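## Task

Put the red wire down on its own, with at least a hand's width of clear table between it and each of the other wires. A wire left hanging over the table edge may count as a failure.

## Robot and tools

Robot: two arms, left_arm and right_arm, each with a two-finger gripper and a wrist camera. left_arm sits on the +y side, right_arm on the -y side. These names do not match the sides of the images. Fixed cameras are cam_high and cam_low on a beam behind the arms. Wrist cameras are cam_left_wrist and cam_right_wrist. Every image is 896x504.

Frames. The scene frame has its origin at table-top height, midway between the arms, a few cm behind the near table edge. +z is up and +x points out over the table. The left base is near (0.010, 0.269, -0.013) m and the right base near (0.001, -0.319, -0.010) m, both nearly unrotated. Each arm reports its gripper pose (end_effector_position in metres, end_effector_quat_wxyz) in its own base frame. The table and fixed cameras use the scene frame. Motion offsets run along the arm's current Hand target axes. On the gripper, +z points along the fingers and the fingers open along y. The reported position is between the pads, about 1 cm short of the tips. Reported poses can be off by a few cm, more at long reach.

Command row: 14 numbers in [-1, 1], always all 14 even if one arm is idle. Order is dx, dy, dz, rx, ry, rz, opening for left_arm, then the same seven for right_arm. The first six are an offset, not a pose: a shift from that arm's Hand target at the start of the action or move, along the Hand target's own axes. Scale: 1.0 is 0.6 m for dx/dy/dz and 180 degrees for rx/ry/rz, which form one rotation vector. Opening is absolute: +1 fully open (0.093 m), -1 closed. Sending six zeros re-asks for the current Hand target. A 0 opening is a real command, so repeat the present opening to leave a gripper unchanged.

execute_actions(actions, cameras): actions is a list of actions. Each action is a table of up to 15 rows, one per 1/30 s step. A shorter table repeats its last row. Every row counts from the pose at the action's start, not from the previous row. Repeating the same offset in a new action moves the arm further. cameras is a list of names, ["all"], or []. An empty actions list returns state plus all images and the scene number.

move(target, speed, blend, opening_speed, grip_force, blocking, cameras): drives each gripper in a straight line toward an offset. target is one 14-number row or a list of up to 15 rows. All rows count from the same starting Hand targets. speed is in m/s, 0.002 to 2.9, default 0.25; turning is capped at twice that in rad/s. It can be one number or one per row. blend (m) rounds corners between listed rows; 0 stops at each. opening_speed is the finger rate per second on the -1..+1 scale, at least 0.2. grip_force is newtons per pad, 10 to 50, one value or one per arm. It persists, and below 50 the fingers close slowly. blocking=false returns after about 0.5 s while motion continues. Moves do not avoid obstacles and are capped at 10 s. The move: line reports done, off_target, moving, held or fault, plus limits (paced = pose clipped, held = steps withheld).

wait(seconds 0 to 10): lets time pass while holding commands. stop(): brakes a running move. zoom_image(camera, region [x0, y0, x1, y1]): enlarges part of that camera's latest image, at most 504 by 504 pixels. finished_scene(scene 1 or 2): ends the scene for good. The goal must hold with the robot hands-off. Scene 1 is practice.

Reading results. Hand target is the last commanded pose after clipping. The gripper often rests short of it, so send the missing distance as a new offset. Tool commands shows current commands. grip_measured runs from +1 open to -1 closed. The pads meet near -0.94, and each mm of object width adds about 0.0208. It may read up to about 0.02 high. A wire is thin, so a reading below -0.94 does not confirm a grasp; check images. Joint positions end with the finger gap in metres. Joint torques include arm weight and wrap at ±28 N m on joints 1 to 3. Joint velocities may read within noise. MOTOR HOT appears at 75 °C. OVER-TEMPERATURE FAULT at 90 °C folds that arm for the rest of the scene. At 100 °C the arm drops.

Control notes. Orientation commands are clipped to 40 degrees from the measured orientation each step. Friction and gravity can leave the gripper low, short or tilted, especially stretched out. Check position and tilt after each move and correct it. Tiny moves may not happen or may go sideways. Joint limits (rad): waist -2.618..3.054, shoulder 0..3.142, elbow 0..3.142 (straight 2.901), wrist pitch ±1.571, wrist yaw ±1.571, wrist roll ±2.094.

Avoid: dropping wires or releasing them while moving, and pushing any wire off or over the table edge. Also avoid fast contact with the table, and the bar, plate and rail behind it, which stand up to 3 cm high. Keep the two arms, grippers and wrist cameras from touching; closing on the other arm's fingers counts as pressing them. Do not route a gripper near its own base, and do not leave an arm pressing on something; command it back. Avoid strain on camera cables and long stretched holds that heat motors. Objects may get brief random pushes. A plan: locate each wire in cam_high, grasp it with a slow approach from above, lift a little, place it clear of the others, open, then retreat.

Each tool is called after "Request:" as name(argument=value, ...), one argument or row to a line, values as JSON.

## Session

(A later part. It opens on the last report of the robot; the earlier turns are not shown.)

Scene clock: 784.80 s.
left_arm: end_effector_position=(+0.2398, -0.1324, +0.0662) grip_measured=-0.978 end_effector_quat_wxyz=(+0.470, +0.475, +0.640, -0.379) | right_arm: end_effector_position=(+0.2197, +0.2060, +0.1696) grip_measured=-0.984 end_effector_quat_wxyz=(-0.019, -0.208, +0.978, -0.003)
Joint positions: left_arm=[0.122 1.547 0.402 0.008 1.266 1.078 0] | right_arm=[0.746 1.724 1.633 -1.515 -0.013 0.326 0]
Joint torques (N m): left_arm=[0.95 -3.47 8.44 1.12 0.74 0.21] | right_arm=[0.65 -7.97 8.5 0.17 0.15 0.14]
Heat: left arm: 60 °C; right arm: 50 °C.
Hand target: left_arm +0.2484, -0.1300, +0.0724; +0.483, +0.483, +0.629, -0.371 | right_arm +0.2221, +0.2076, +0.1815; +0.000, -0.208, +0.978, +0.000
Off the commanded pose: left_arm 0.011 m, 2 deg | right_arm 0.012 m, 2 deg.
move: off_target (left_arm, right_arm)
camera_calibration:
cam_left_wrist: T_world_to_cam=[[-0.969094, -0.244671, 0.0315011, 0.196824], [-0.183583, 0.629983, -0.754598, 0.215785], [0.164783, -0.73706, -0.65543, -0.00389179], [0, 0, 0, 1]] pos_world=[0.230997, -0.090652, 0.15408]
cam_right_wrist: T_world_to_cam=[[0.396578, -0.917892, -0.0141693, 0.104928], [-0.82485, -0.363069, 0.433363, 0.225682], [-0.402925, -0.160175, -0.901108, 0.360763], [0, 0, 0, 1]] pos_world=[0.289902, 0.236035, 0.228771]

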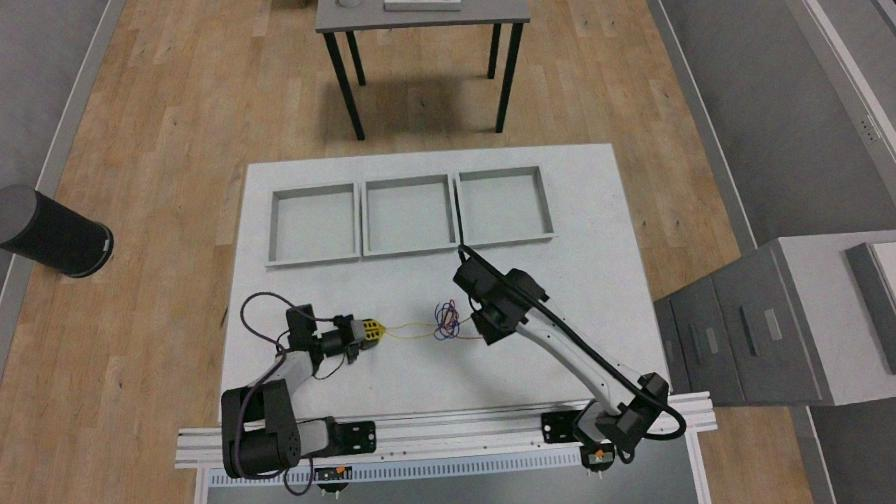

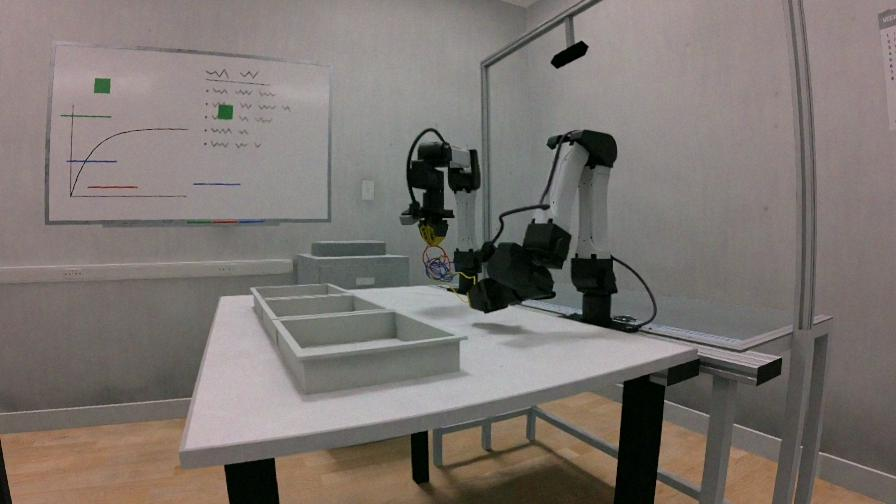

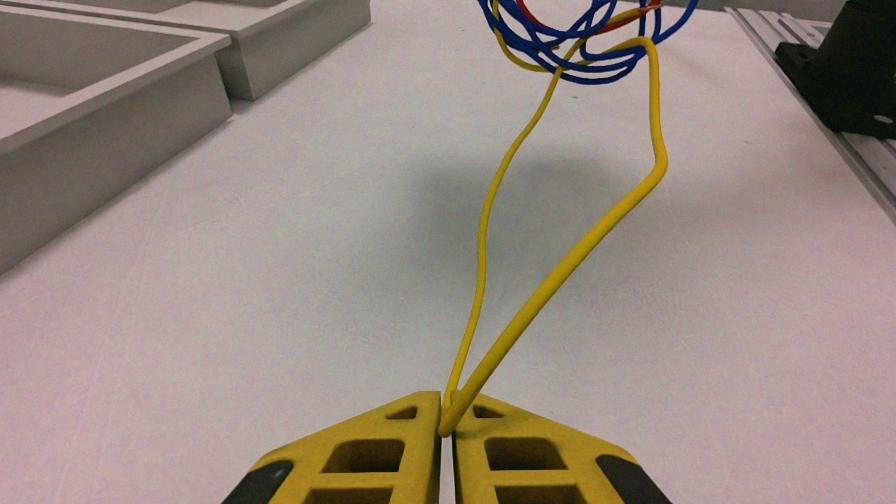

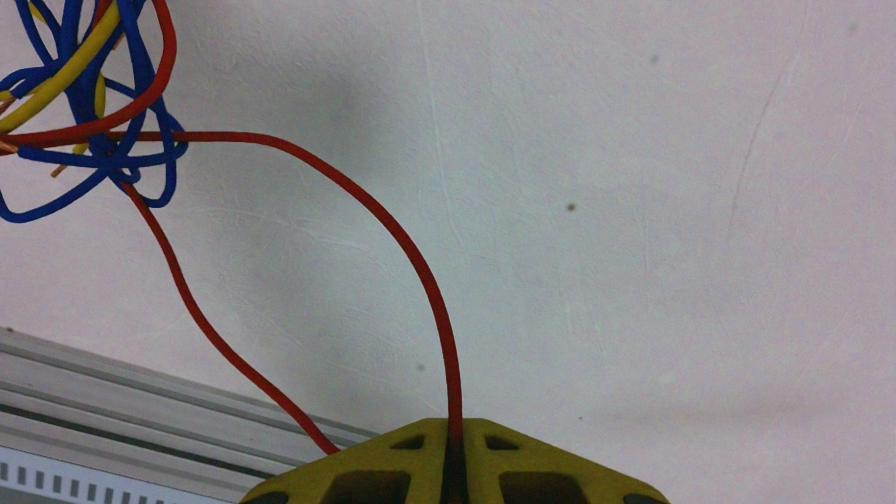

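Request:
move(
  target=[0,0,0,0,0,0,-1, 0.0542, -0.1218, 0, 0,0,0, -1],
  cameras=["cam_left_wrist","cam_right_wrist","cam_low","cam_high"],
  speed=0.04,
)

Request:
zoom_image(
  camera="cam_low",
  region=[370, 220, 490, 330],
)

Request:
zoom_image(
  camera="cam_high",
  region=[350, 230, 550, 370],
)

Scene clock: 793.27 s.
left_arm: end_effector_position=(+0.2397, -0.1323, +0.0668) grip_measured=-0.978 end_effector_quat_wxyz=(+0.471, +0.475, +0.639, -0.380) | right_arm: end_effector_position=(+0.2229, +0.1345, +0.1754) grip_measured=-0.984 end_effector_quat_wxyz=(-0.012, -0.211, +0.978, +0.003)
Joint positions: left_arm=[0.124 1.547 0.402 0.007 1.271 1.079 0] | right_arm=[0.534 1.558 1.478 -1.513 -0.013 0.11 0]
Joint torques (N m): left_arm=[0.73 -3.66 7.98 1.1 0.68 0.16] | right_arm=[-1.25 -7.72 5.45 0.24 0.23 -0.05]
Heat: left arm: 61 °C; right arm: 49 °C.
Hand target: left_arm +0.2483, -0.1300, +0.0724; +0.483, +0.483, +0.629, -0.370 | right_arm +0.2221, +0.1276, +0.1816; +0.000, -0.208, +0.978, +0.000
Off the commanded pose: left_arm 0.011 m, 2 deg | right_arm 0.009 m, 2 deg.
move: off_target (left_arm)
camera_calibration:
cam_left_wrist: T_world_to_cam=[[-0.969226, -0.244135, 0.0316004, 0.196781], [-0.182702, 0.627352, -0.757, 0.215716], [0.164985, -0.739478, -0.65265, -0.00399535], [0, 0, 0, 1]] pos_world=[0.230796, -0.0902433, 0.154471]
cam_right_wrist: T_world_to_cam=[[0.400504, -0.915982, -0.0239641, 0.0386203], [-0.827433, -0.372775, 0.419993, 0.204025], [-0.393639, -0.14838, -0.907211, 0.353242], [0, 0, 0, 1]] pos_world=[0.292399, 0.163845, 0.235701]

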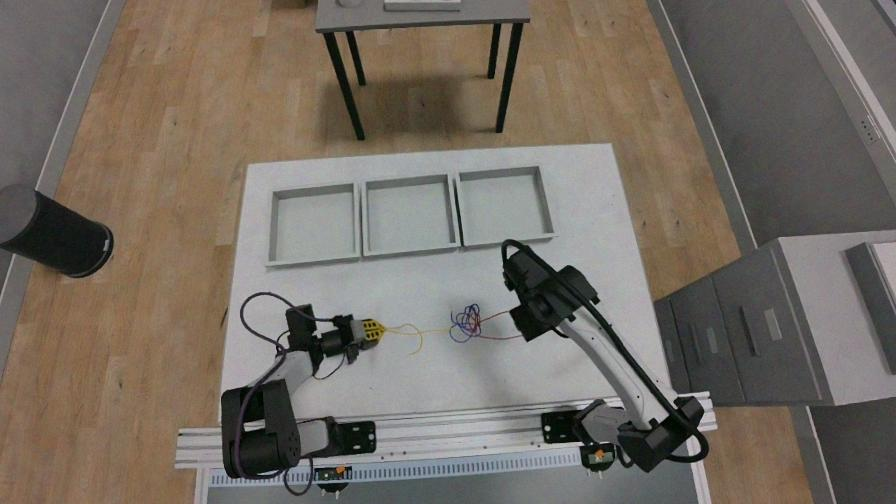

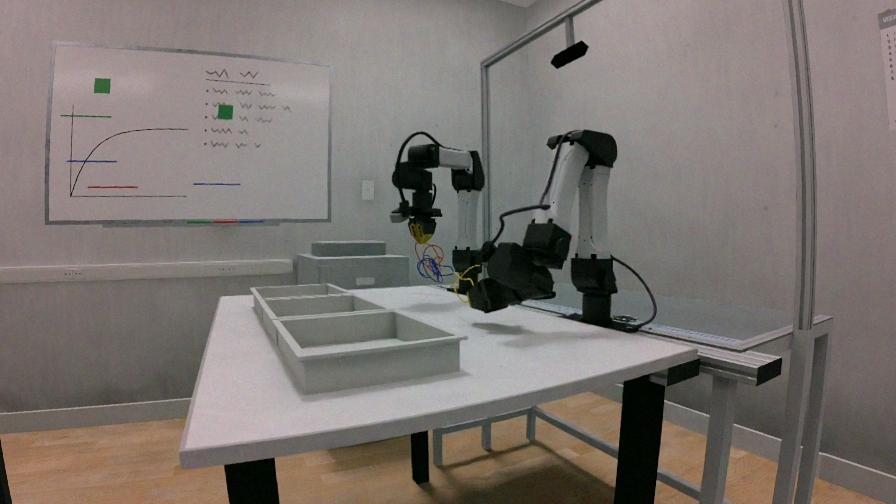

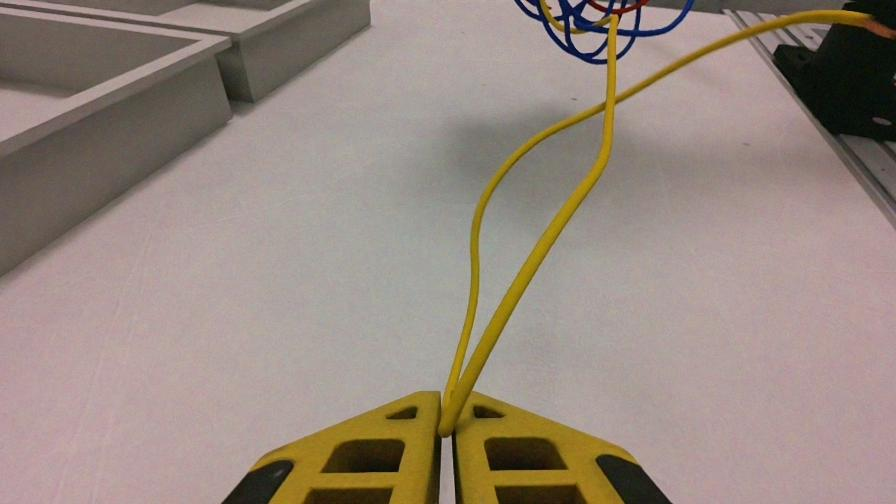

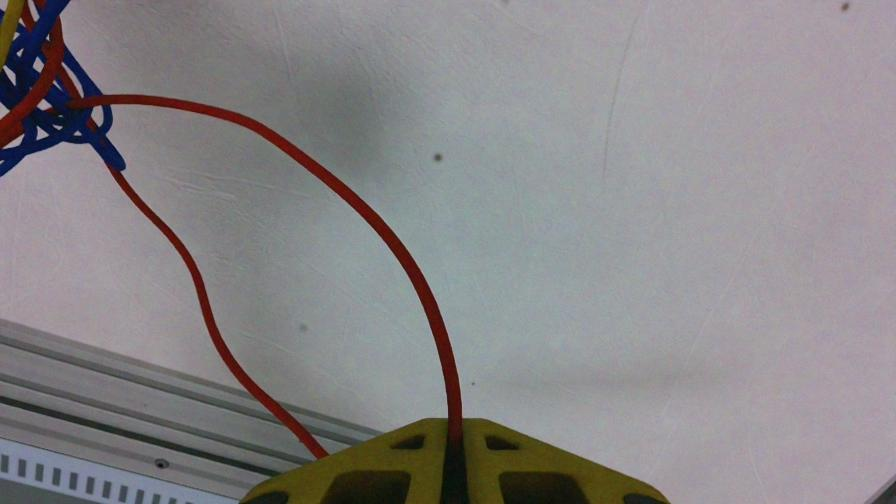

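Scaled by 4.200 from the camera's 896x504 image, which has a finer 1280x720 frame.

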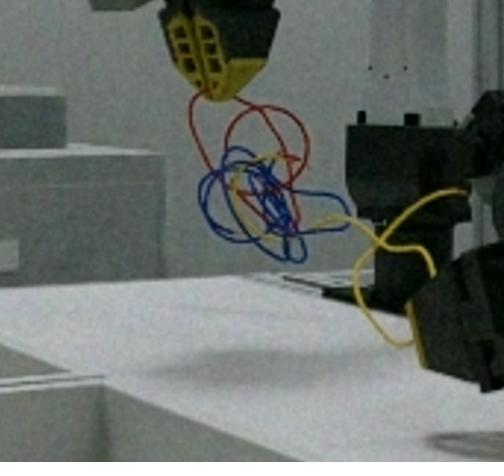

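Scaled by 2.520 from the camera's 896x504 image, which has a finer 1280x720 frame.

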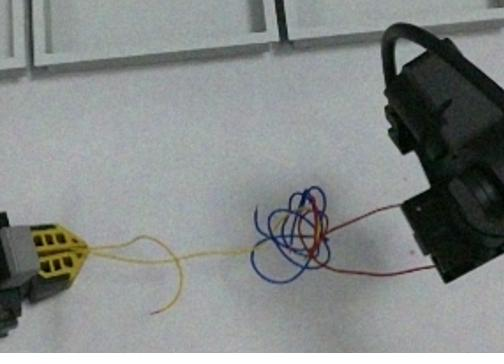

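Request:
move(
  target=[0,0,0,0,0,0,-1, 0.0542, -0.1218, 0, 0,0,0, -1],
  cameras=["cam_left_wrist","cam_right_wrist","cam_low","cam_high"],
  speed=0.04,
)

Request:
zoom_image(
  camera="cam_low",
  region=[370, 220, 490, 330],
)

Request:
zoom_image(
  camera="cam_high",
  region=[380, 230, 580, 370],
)

Scene clock: 802.73 s.
left_arm: end_effector_position=(+0.2397, -0.1323, +0.0668) grip_measured=-0.978 end_effector_quat_wxyz=(+0.471, +0.475, +0.639, -0.380) | right_arm: end_effector_position=(+0.2264, +0.0538, +0.1773) grip_measured=-0.984 end_effector_quat_wxyz=(-0.005, -0.210, +0.978, +0.007)
Joint positions: left_arm=[0.124 1.547 0.402 0.007 1.271 1.079 0] | right_arm=[0.224 1.445 1.381 -1.517 -0.013 -0.2 0]
Joint torques (N m): left_arm=[0.79 -3.51 8.36 1.1 0.74 0.19] | right_arm=[-0.85 -6.49 5.49 0.14 0.25 -0.04]
Heat: left arm: 61 °C; right arm: 48 °C.
Hand target: left_arm +0.2483, -0.1300, +0.0724; +0.483, +0.483, +0.629, -0.370 | right_arm +0.2221, +0.0476, +0.1816; +0.000, -0.208, +0.978, +0.000
Off the commanded pose: left_arm 0.011 m, 2 deg | right_arm 0.009 m, 1 deg.
move: off_target (left_arm)
camera_calibration:
cam_left_wrist: T_world_to_cam=[[-0.969226, -0.244135, 0.0316004, 0.196781], [-0.182702, 0.627352, -0.757, 0.215716], [0.164985, -0.739478, -0.65265, -0.00399535], [0, 0, 0, 1]] pos_world=[0.230796, -0.0902433, 0.154471]
cam_right_wrist: T_world_to_cam=[[0.400142, -0.916015, -0.0283341, -0.0357964], [-0.833021, -0.376428, 0.405436, 0.180019], [-0.382051, -0.138629, -0.913684, 0.342396], [0, 0, 0, 1]] pos_world=[0.295096, 0.0824404, 0.238841]

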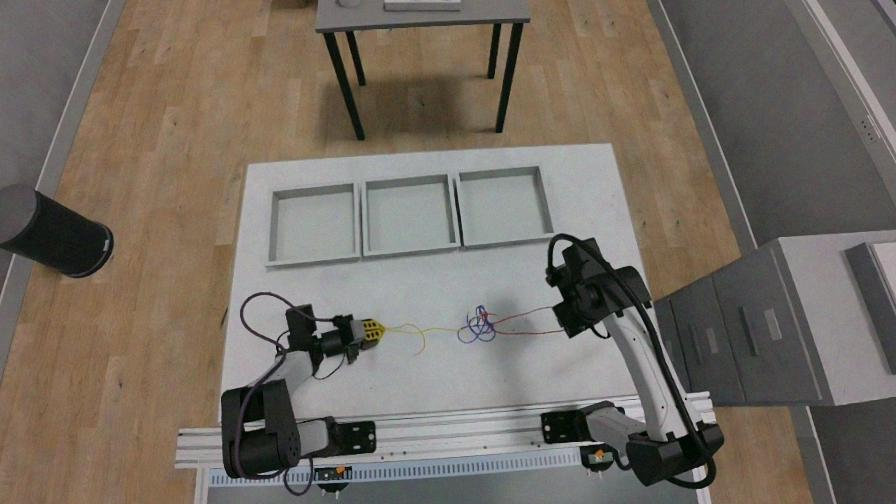

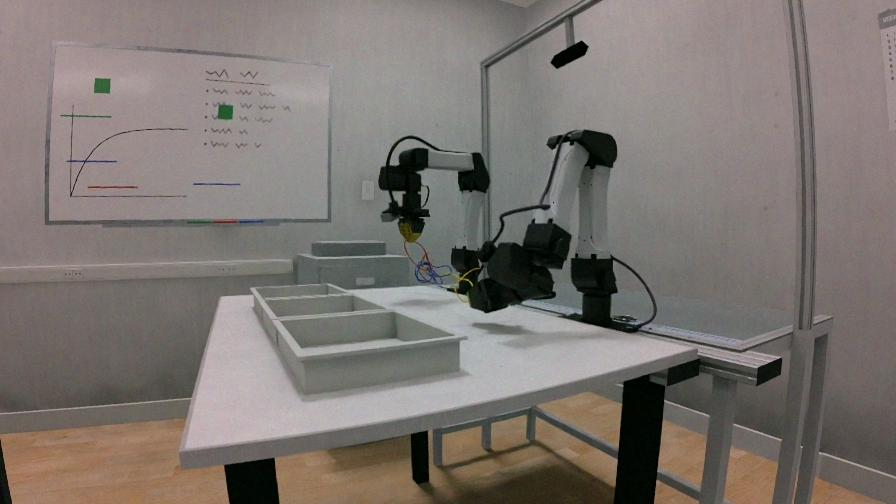

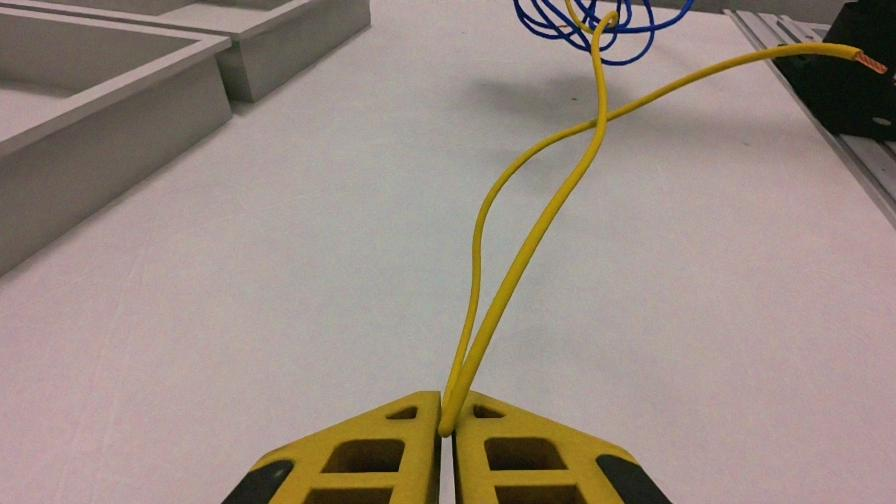

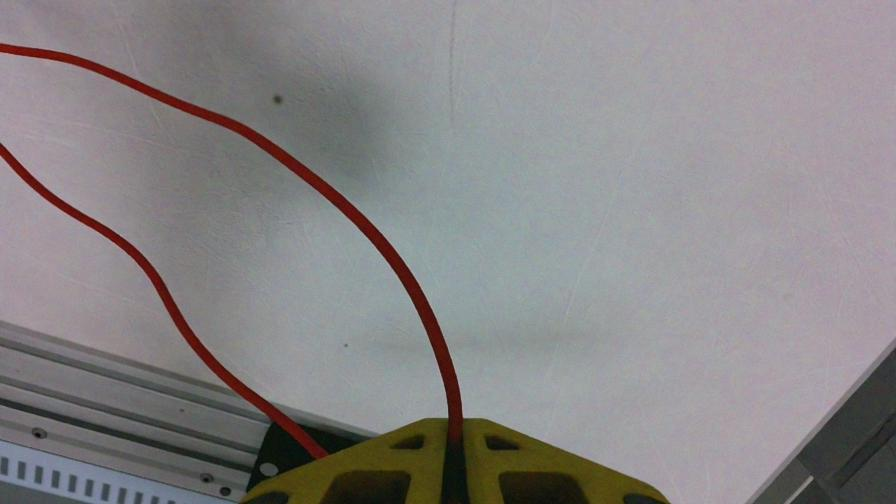

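Scaled by 4.200 from the camera's 896x504 image, which has a finer 1280x720 frame.

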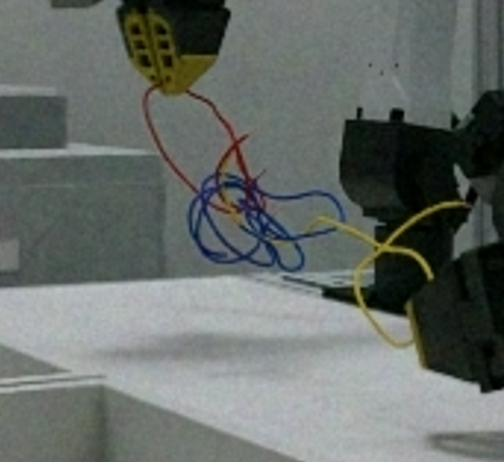

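Scaled by 2.520 from the camera's 896x504 image, which has a finer 1280x720 frame.

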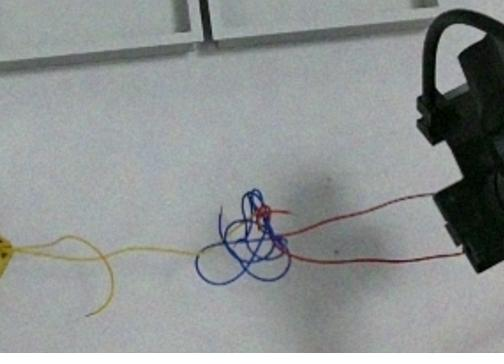

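Request:
move(
  target=[0.0322,0,0.0086,0,0,0,-1, 0, 0, 0.1333, 0,0,0, -1],
  cameras=["cam_left_wrist","cam_right_wrist","cam_low","cam_high"],
  speed=0.05,
)

Request:
zoom_image(
  camera="cam_low",
  region=[370, 220, 490, 330],
)

Request:
zoom_image(
  camera="cam_high",
  region=[380, 230, 580, 370],
)

Scene clock: 813.40 s.
left_arm: end_effector_position=(+0.2465, -0.1315, +0.0519) grip_measured=-0.978 end_effector_quat_wxyz=(+0.474, +0.478, +0.637, -0.376) | right_arm: end_effector_position=(+0.2186, +0.0520, +0.0987) grip_measured=-0.984 end_effector_quat_wxyz=(-0.016, -0.210, +0.977, +0.006)
Joint positions: left_arm=[0.124 1.647 0.402 0.117 1.271 1.083 0] | right_arm=[0.224 1.427 1.053 -1.227 -0.013 -0.201 0]
Joint torques (N m): left_arm=[0.76 -3.86 5.04 1.28 0.68 0.15] | right_arm=[-0.76 -6.13 5.7 0.4 0.21 0]
Heat: left arm: 61 °C; right arm: 47 °C.
Hand target: left_arm +0.2483, -0.1300, +0.0524; +0.483, +0.483, +0.629, -0.371 | right_arm +0.2221, +0.0476, +0.1015; +0.000, -0.208, +0.978, +0.000
Off the commanded pose: left_arm 0.002 m, 2 deg | right_arm 0.006 m, 2 deg.
move: done
camera_calibration:
cam_left_wrist: T_world_to_cam=[[-0.969836, -0.243024, 0.0189246, 0.204933], [-0.172436, 0.629119, -0.757941, 0.202899], [0.172292, -0.738342, -0.652048, -0.015851], [0, 0, 0, 1]] pos_world=[0.236469, -0.0895478, 0.139572]
cam_right_wrist: T_world_to_cam=[[0.400181, -0.915868, -0.0322569, -0.0361489], [-0.824258, -0.375092, 0.424151, 0.200976], [-0.400566, -0.143149, -0.905017, 0.270812], [0, 0, 0, 1]] pos_world=[0.288601, 0.0810435, 0.158679]

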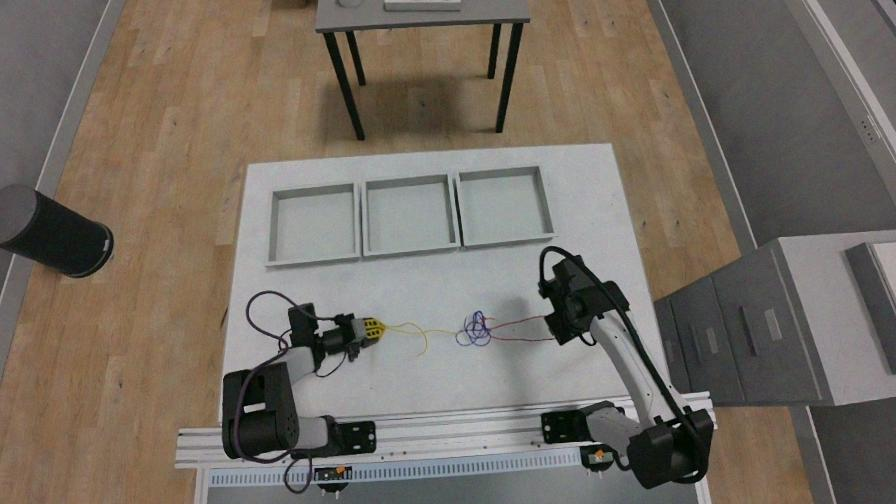

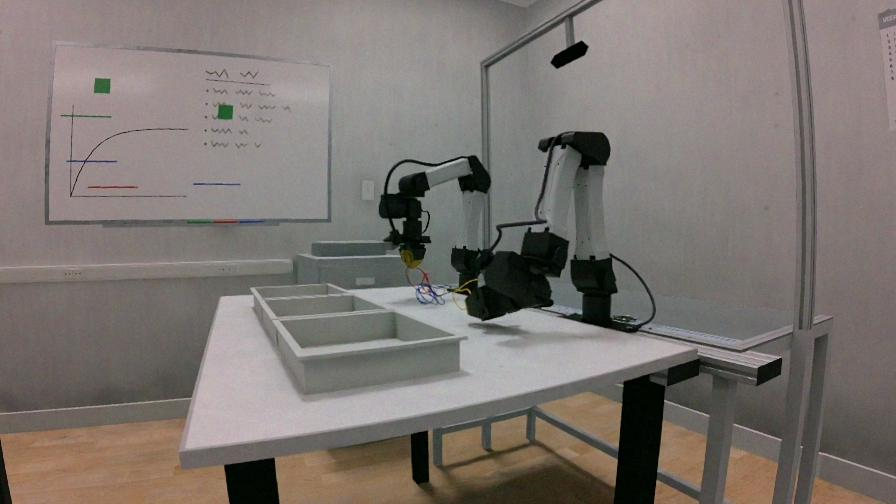

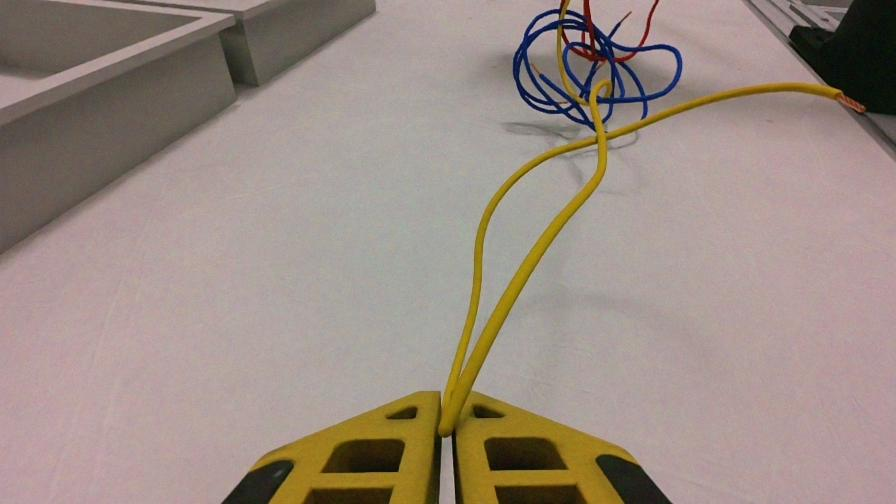

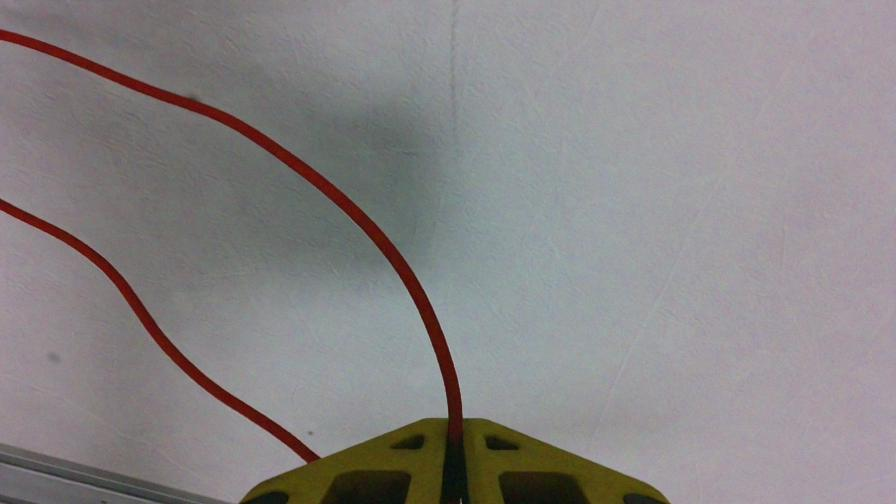

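Scaled by 4.200 from the camera's 896x504 image, which has a finer 1280x720 frame.

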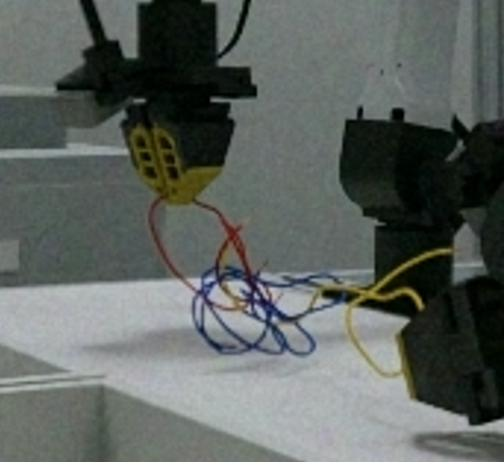

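Scaled by 2.520 from the camera's 896x504 image, which has a finer 1280x720 frame.

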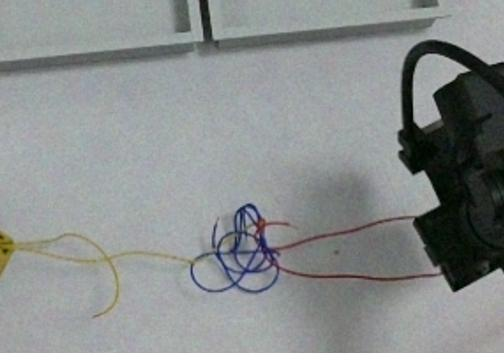

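Request:
move(
  target=[0,0,0,0,0,0,-1, 0.0542, -0.1218, 0, 0,0,0, -1],
  cameras=["cam_left_wrist","cam_low","cam_high"],
  speed=0.04,
)

Request:
zoom_image(
  camera="cam_low",
  region=[370, 220, 490, 330],
)

Request:
zoom_image(
  camera="cam_high",
  region=[420, 230, 620, 370],
)

Scene clock: 821.90 s.
left_arm: end_effector_position=(+0.2465, -0.1315, +0.0519) grip_measured=-0.978 end_effector_quat_wxyz=(+0.474, +0.478, +0.636, -0.376) | right_arm: end_effector_position=(+0.2191, -0.0270, +0.0978) grip_measured=-0.984 end_effector_quat_wxyz=(-0.012, -0.210, +0.978, +0.011)
Joint positions: left_arm=[0.124 1.647 0.402 0.118 1.271 1.083 0] | right_arm=[-0.133 1.412 1.036 -1.226 -0.013 -0.555 0]
Joint torques (N m): left_arm=[0.68 -3.86 5 1.3 0.67 0.16] | right_arm=[-0.96 -5.6 6.26 0.39 0.19 0.07]
Heat: left arm: 60 °C; right arm: 46 °C.
Hand target: left_arm +0.2483, -0.1300, +0.0524; +0.483, +0.483, +0.629, -0.371 | right_arm +0.2221, -0.0324, +0.1016; +0.000, -0.208, +0.978, +0.000
Off the commanded pose: left_arm 0.002 m, 2 deg | right_arm 0.007 m, 2 deg.
move: done
camera_calibration:
cam_left_wrist: T_world_to_cam=[[-0.969854, -0.24301, 0.0181327, 0.205144], [-0.171827, 0.6292, -0.758013, 0.20279], [0.172796, -0.738277, -0.651988, -0.0159899], [0, 0, 0, 1]] pos_world=[0.236567, -0.089548, 0.139572]
Images, in order (width x height): cam_high 896x504, cam_low 896x504, cam_left_wrist 896x504.

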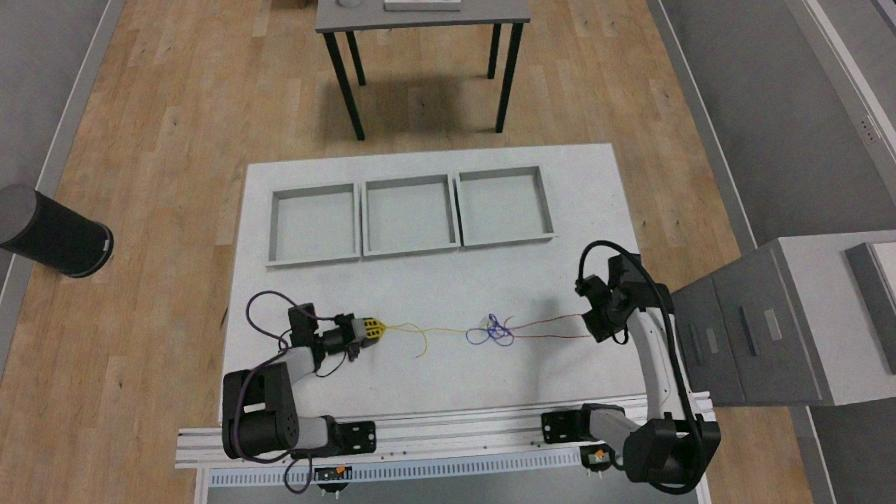

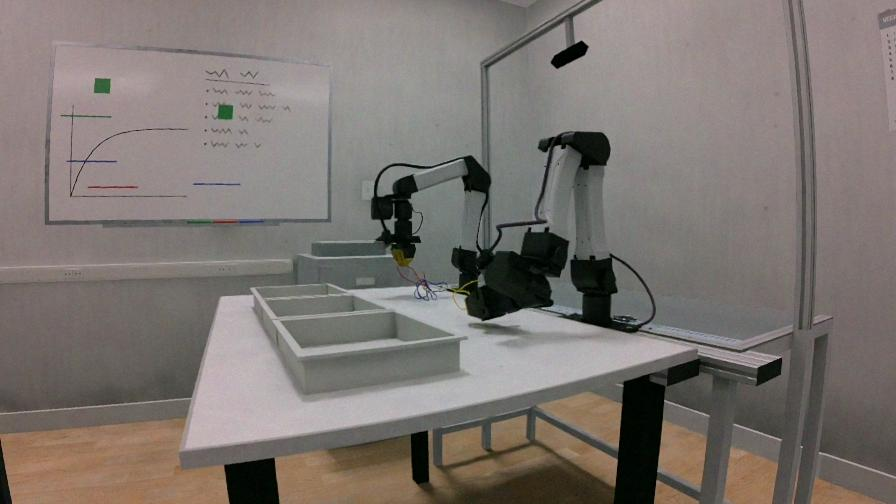

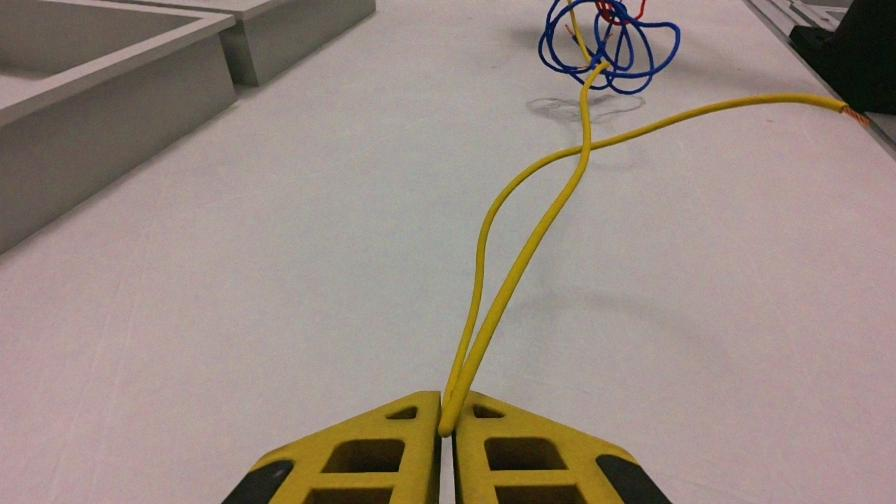

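Scaled by 4.200 from the camera's 896x504 image, which has a finer 1280x720 frame.

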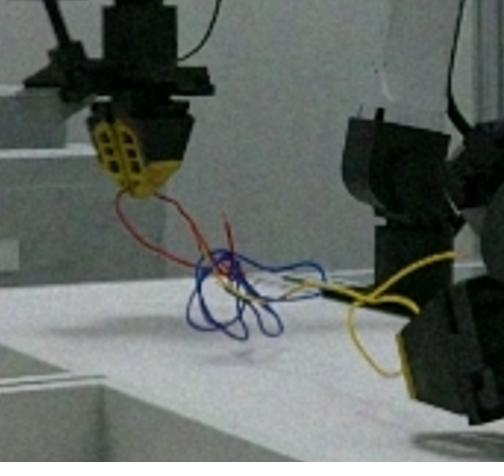

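Scaled by 2.520 from the camera's 896x504 image, which has a finer 1280x720 frame.

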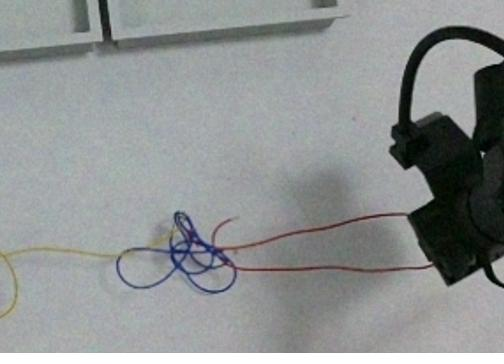

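Request:
move(
  target=[0.0332,0.0345,-0.1245,0,0,0,-1, 0,0, 0, 0,0,0, -1],
  cameras=["cam_left_wrist","cam_low","cam_high"],
  speed=0.04,
)

Request:
zoom_image(
  camera="cam_low",
  region=[370, 220, 490, 330],
)

Request:
zoom_image(
  camera="cam_high",
  region=[400, 230, 600, 370],
)

Scene clock: 830.13 s.
left_arm: end_effector_position=(+0.2426, -0.0542, +0.0492) grip_measured=-0.978 end_effector_quat_wxyz=(+0.469, +0.467, +0.655, -0.364) | right_arm: end_effector_position=(+0.2191, -0.0270, +0.0978) grip_measured=-0.984 end_effector_quat_wxyz=(-0.012, -0.210, +0.977, +0.011)
Joint positions: left_arm=[0.471 1.896 0.735 -0.932 1.224 2.079 0] | right_arm=[-0.133 1.412 1.036 -1.226 -0.013 -0.557 0]
Joint torques (N m): left_arm=[0.43 -5.91 6.09 -0.54 0.63 0.19] | right_arm=[-1.02 -5.7 6.26 0.41 0.16 -0.05]
Heat: left arm: 59 °C; right arm: 46 °C.
Hand target: left_arm +0.2482, -0.0500, +0.0524; +0.483, +0.483, +0.629, -0.371 | right_arm +0.2221, -0.0325, +0.1016; +0.000, -0.208, +0.978, +0.000
Off the commanded pose: left_arm 0.008 m, 4 deg | right_arm 0.007 m, 2 deg.
joint sent to its limit (left arm) — joint 6 (wrist roll), upper limit. The joint targets are off in orientation, not in position.
move: off_target (left_arm)
camera_calibration:
cam_left_wrist: T_world_to_cam=[[-0.958557, -0.283119, 0.0318104, 0.214587], [-0.21333, 0.639264, -0.738804, 0.161123], [0.188834, -0.714972, -0.673169, 0.03836], [0, 0, 0, 1]] pos_world=[0.232822, -0.0148202, 0.138035]
Images, in order (width x height): cam_high 896x504, cam_low 896x504, cam_left_wrist 896x504.

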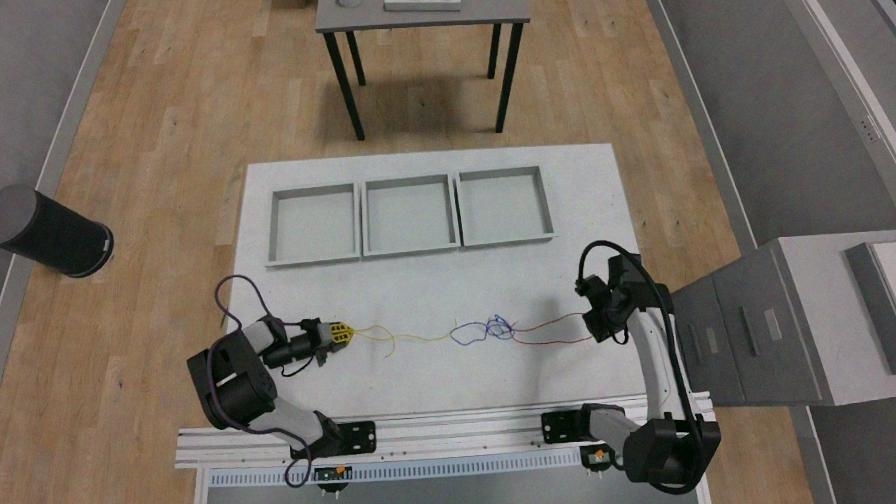

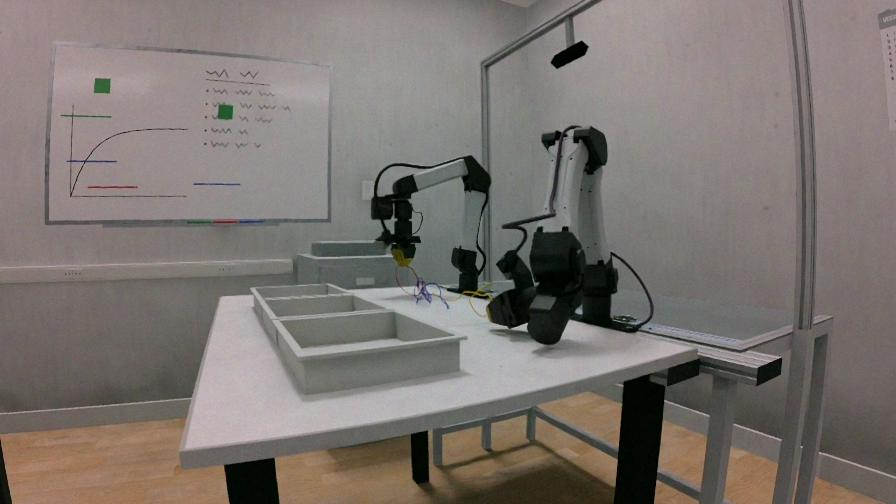

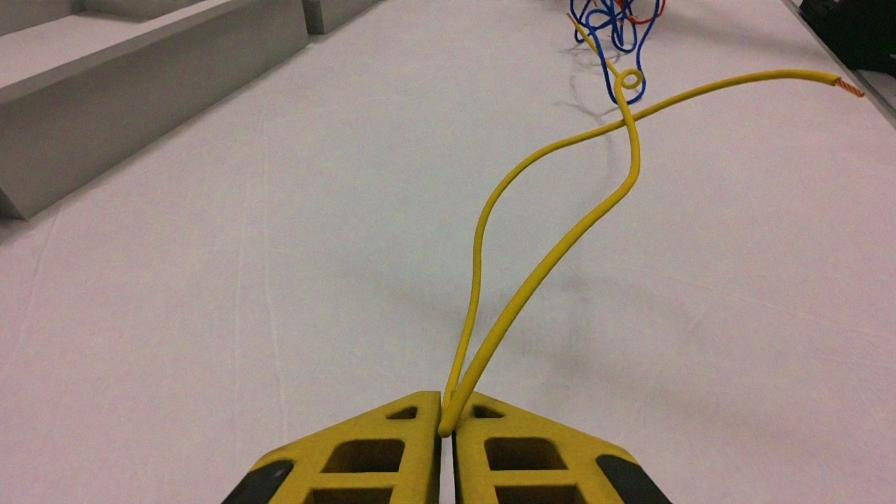

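Scaled by 4.200 from the camera's 896x504 image, which has a finer 1280x720 frame.

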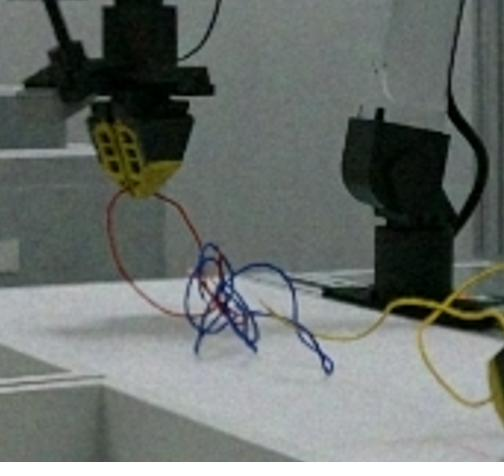

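Scaled by 2.520 from the camera's 896x504 image, which has a finer 1280x720 frame.

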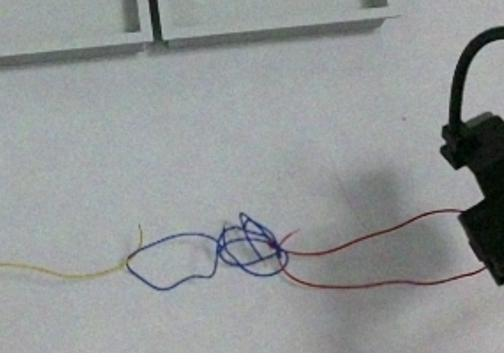

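Request:
move(
  target=[-0.0363,0.1503,-0.0575,0,0,0,-1, 0,0, 0, 0,0,0, -1],
  cameras=["cam_left_wrist","cam_low","cam_high"],
  speed=0.05,
)

Request:
zoom_image(
  camera="cam_low",
  region=[370, 220, 490, 330],
)

Request:
zoom_image(
  camera="cam_high",
  region=[400, 230, 600, 370],
)

Scene clock: 845.87 s.
left_arm: end_effector_position=(+0.3228, -0.0050, +0.0802) grip_measured=-0.978 end_effector_quat_wxyz=(+0.469, +0.464, +0.662, -0.356) | right_arm: end_effector_position=(+0.2191, -0.0270, +0.0978) grip_measured=-0.984 end_effector_quat_wxyz=(-0.012, -0.210, +0.977, +0.011)
Joint positions: left_arm=[0.494 2.063 1.187 -1.211 1.21 2.08 0] | right_arm=[-0.133 1.412 1.036 -1.226 -0.013 -0.557 0]
Joint torques (N m): left_arm=[0.66 -7.49 7.99 -0.51 0.61 0.15] | right_arm=[-1.09 -5.48 6.02 0.44 0.18 -0.04]
Heat: left arm: 57 °C; right arm: 45 °C.
Hand target: left_arm +0.3281, +0.0002, +0.0824; +0.483, +0.483, +0.629, -0.370 | right_arm +0.2221, -0.0325, +0.1016; +0.000, -0.208, +0.978, +0.000
Off the commanded pose: left_arm 0.008 m, 5 deg | right_arm 0.007 m, 2 deg.
joint sent to its limit (left arm) — joint 6 (wrist roll), upper limit. The joint targets are off in orientation, not in position.
move: off_target (left_arm)
camera_calibration:
cam_left_wrist: T_world_to_cam=[[-0.953712, -0.299372, 0.0284614, 0.302992], [-0.224325, 0.645202, -0.730338, 0.172597], [0.200279, -0.702916, -0.682493, 0.0763875], [0, 0, 0, 1]] pos_world=[0.312386, 0.0330413, 0.169565]
Images, in order (width x height): cam_high 896x504, cam_low 896x504, cam_left_wrist 896x504.

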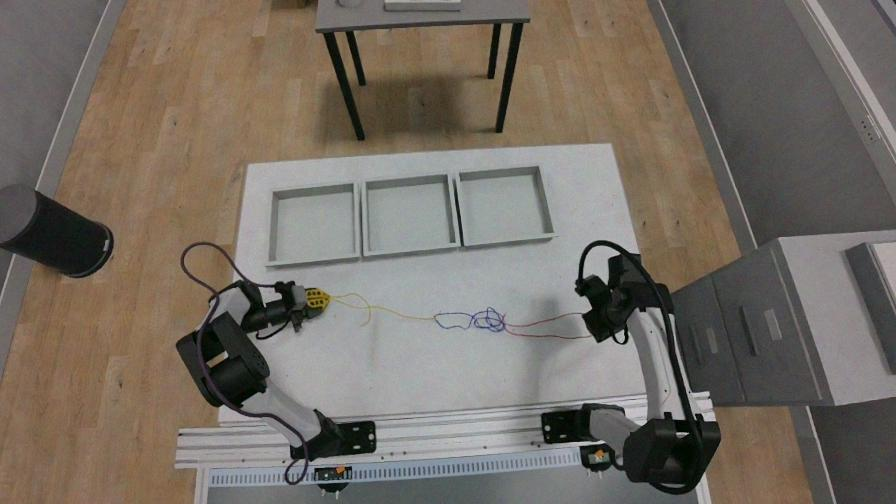

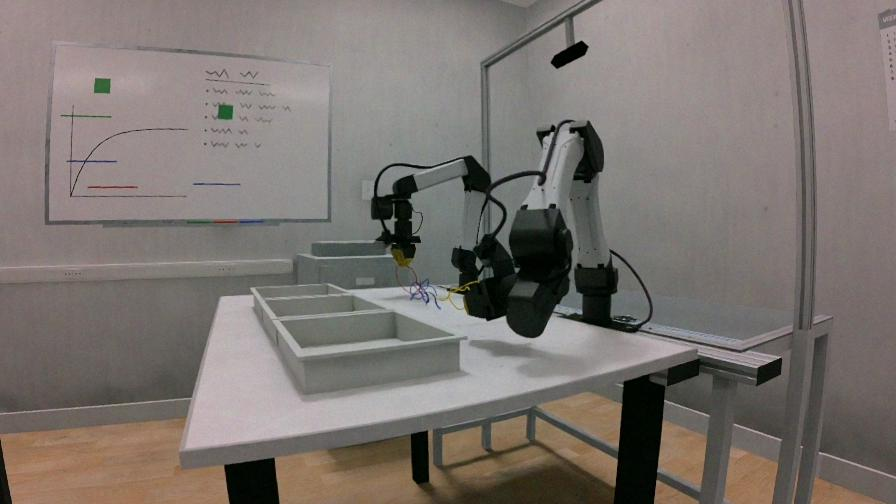

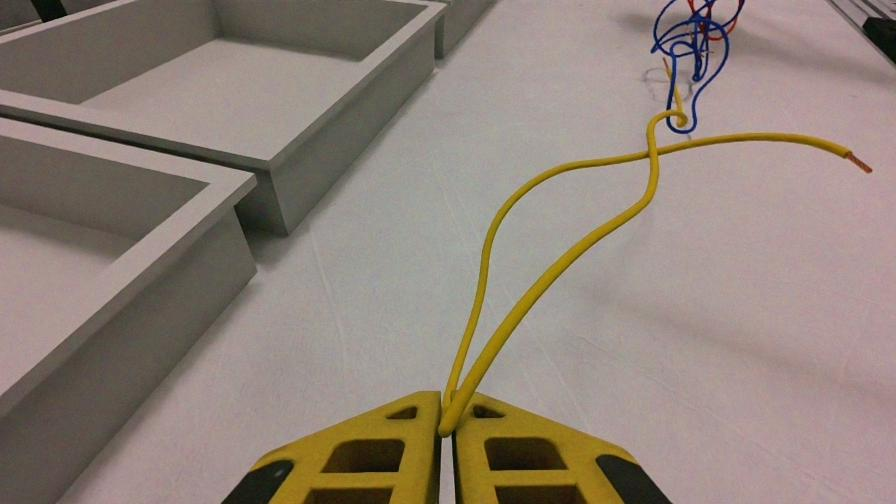

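Scaled by 4.200 from the camera's 896x504 image, which has a finer 1280x720 frame.

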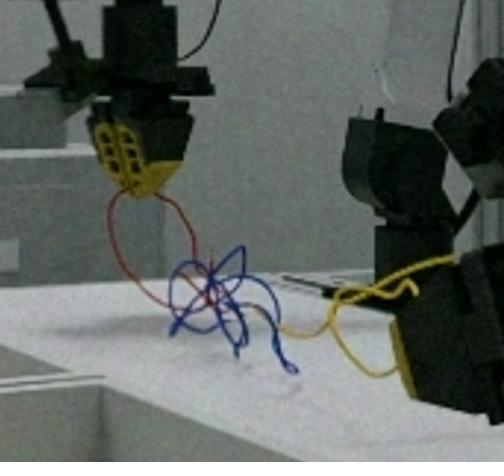

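Scaled by 2.520 from the camera's 896x504 image, which has a finer 1280x720 frame.

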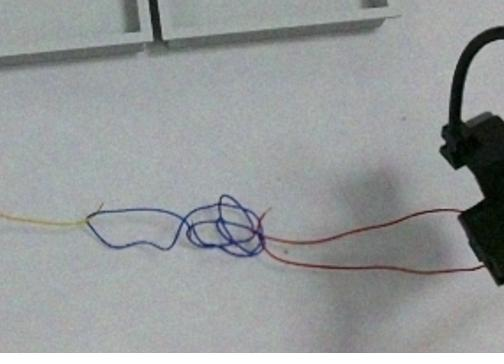

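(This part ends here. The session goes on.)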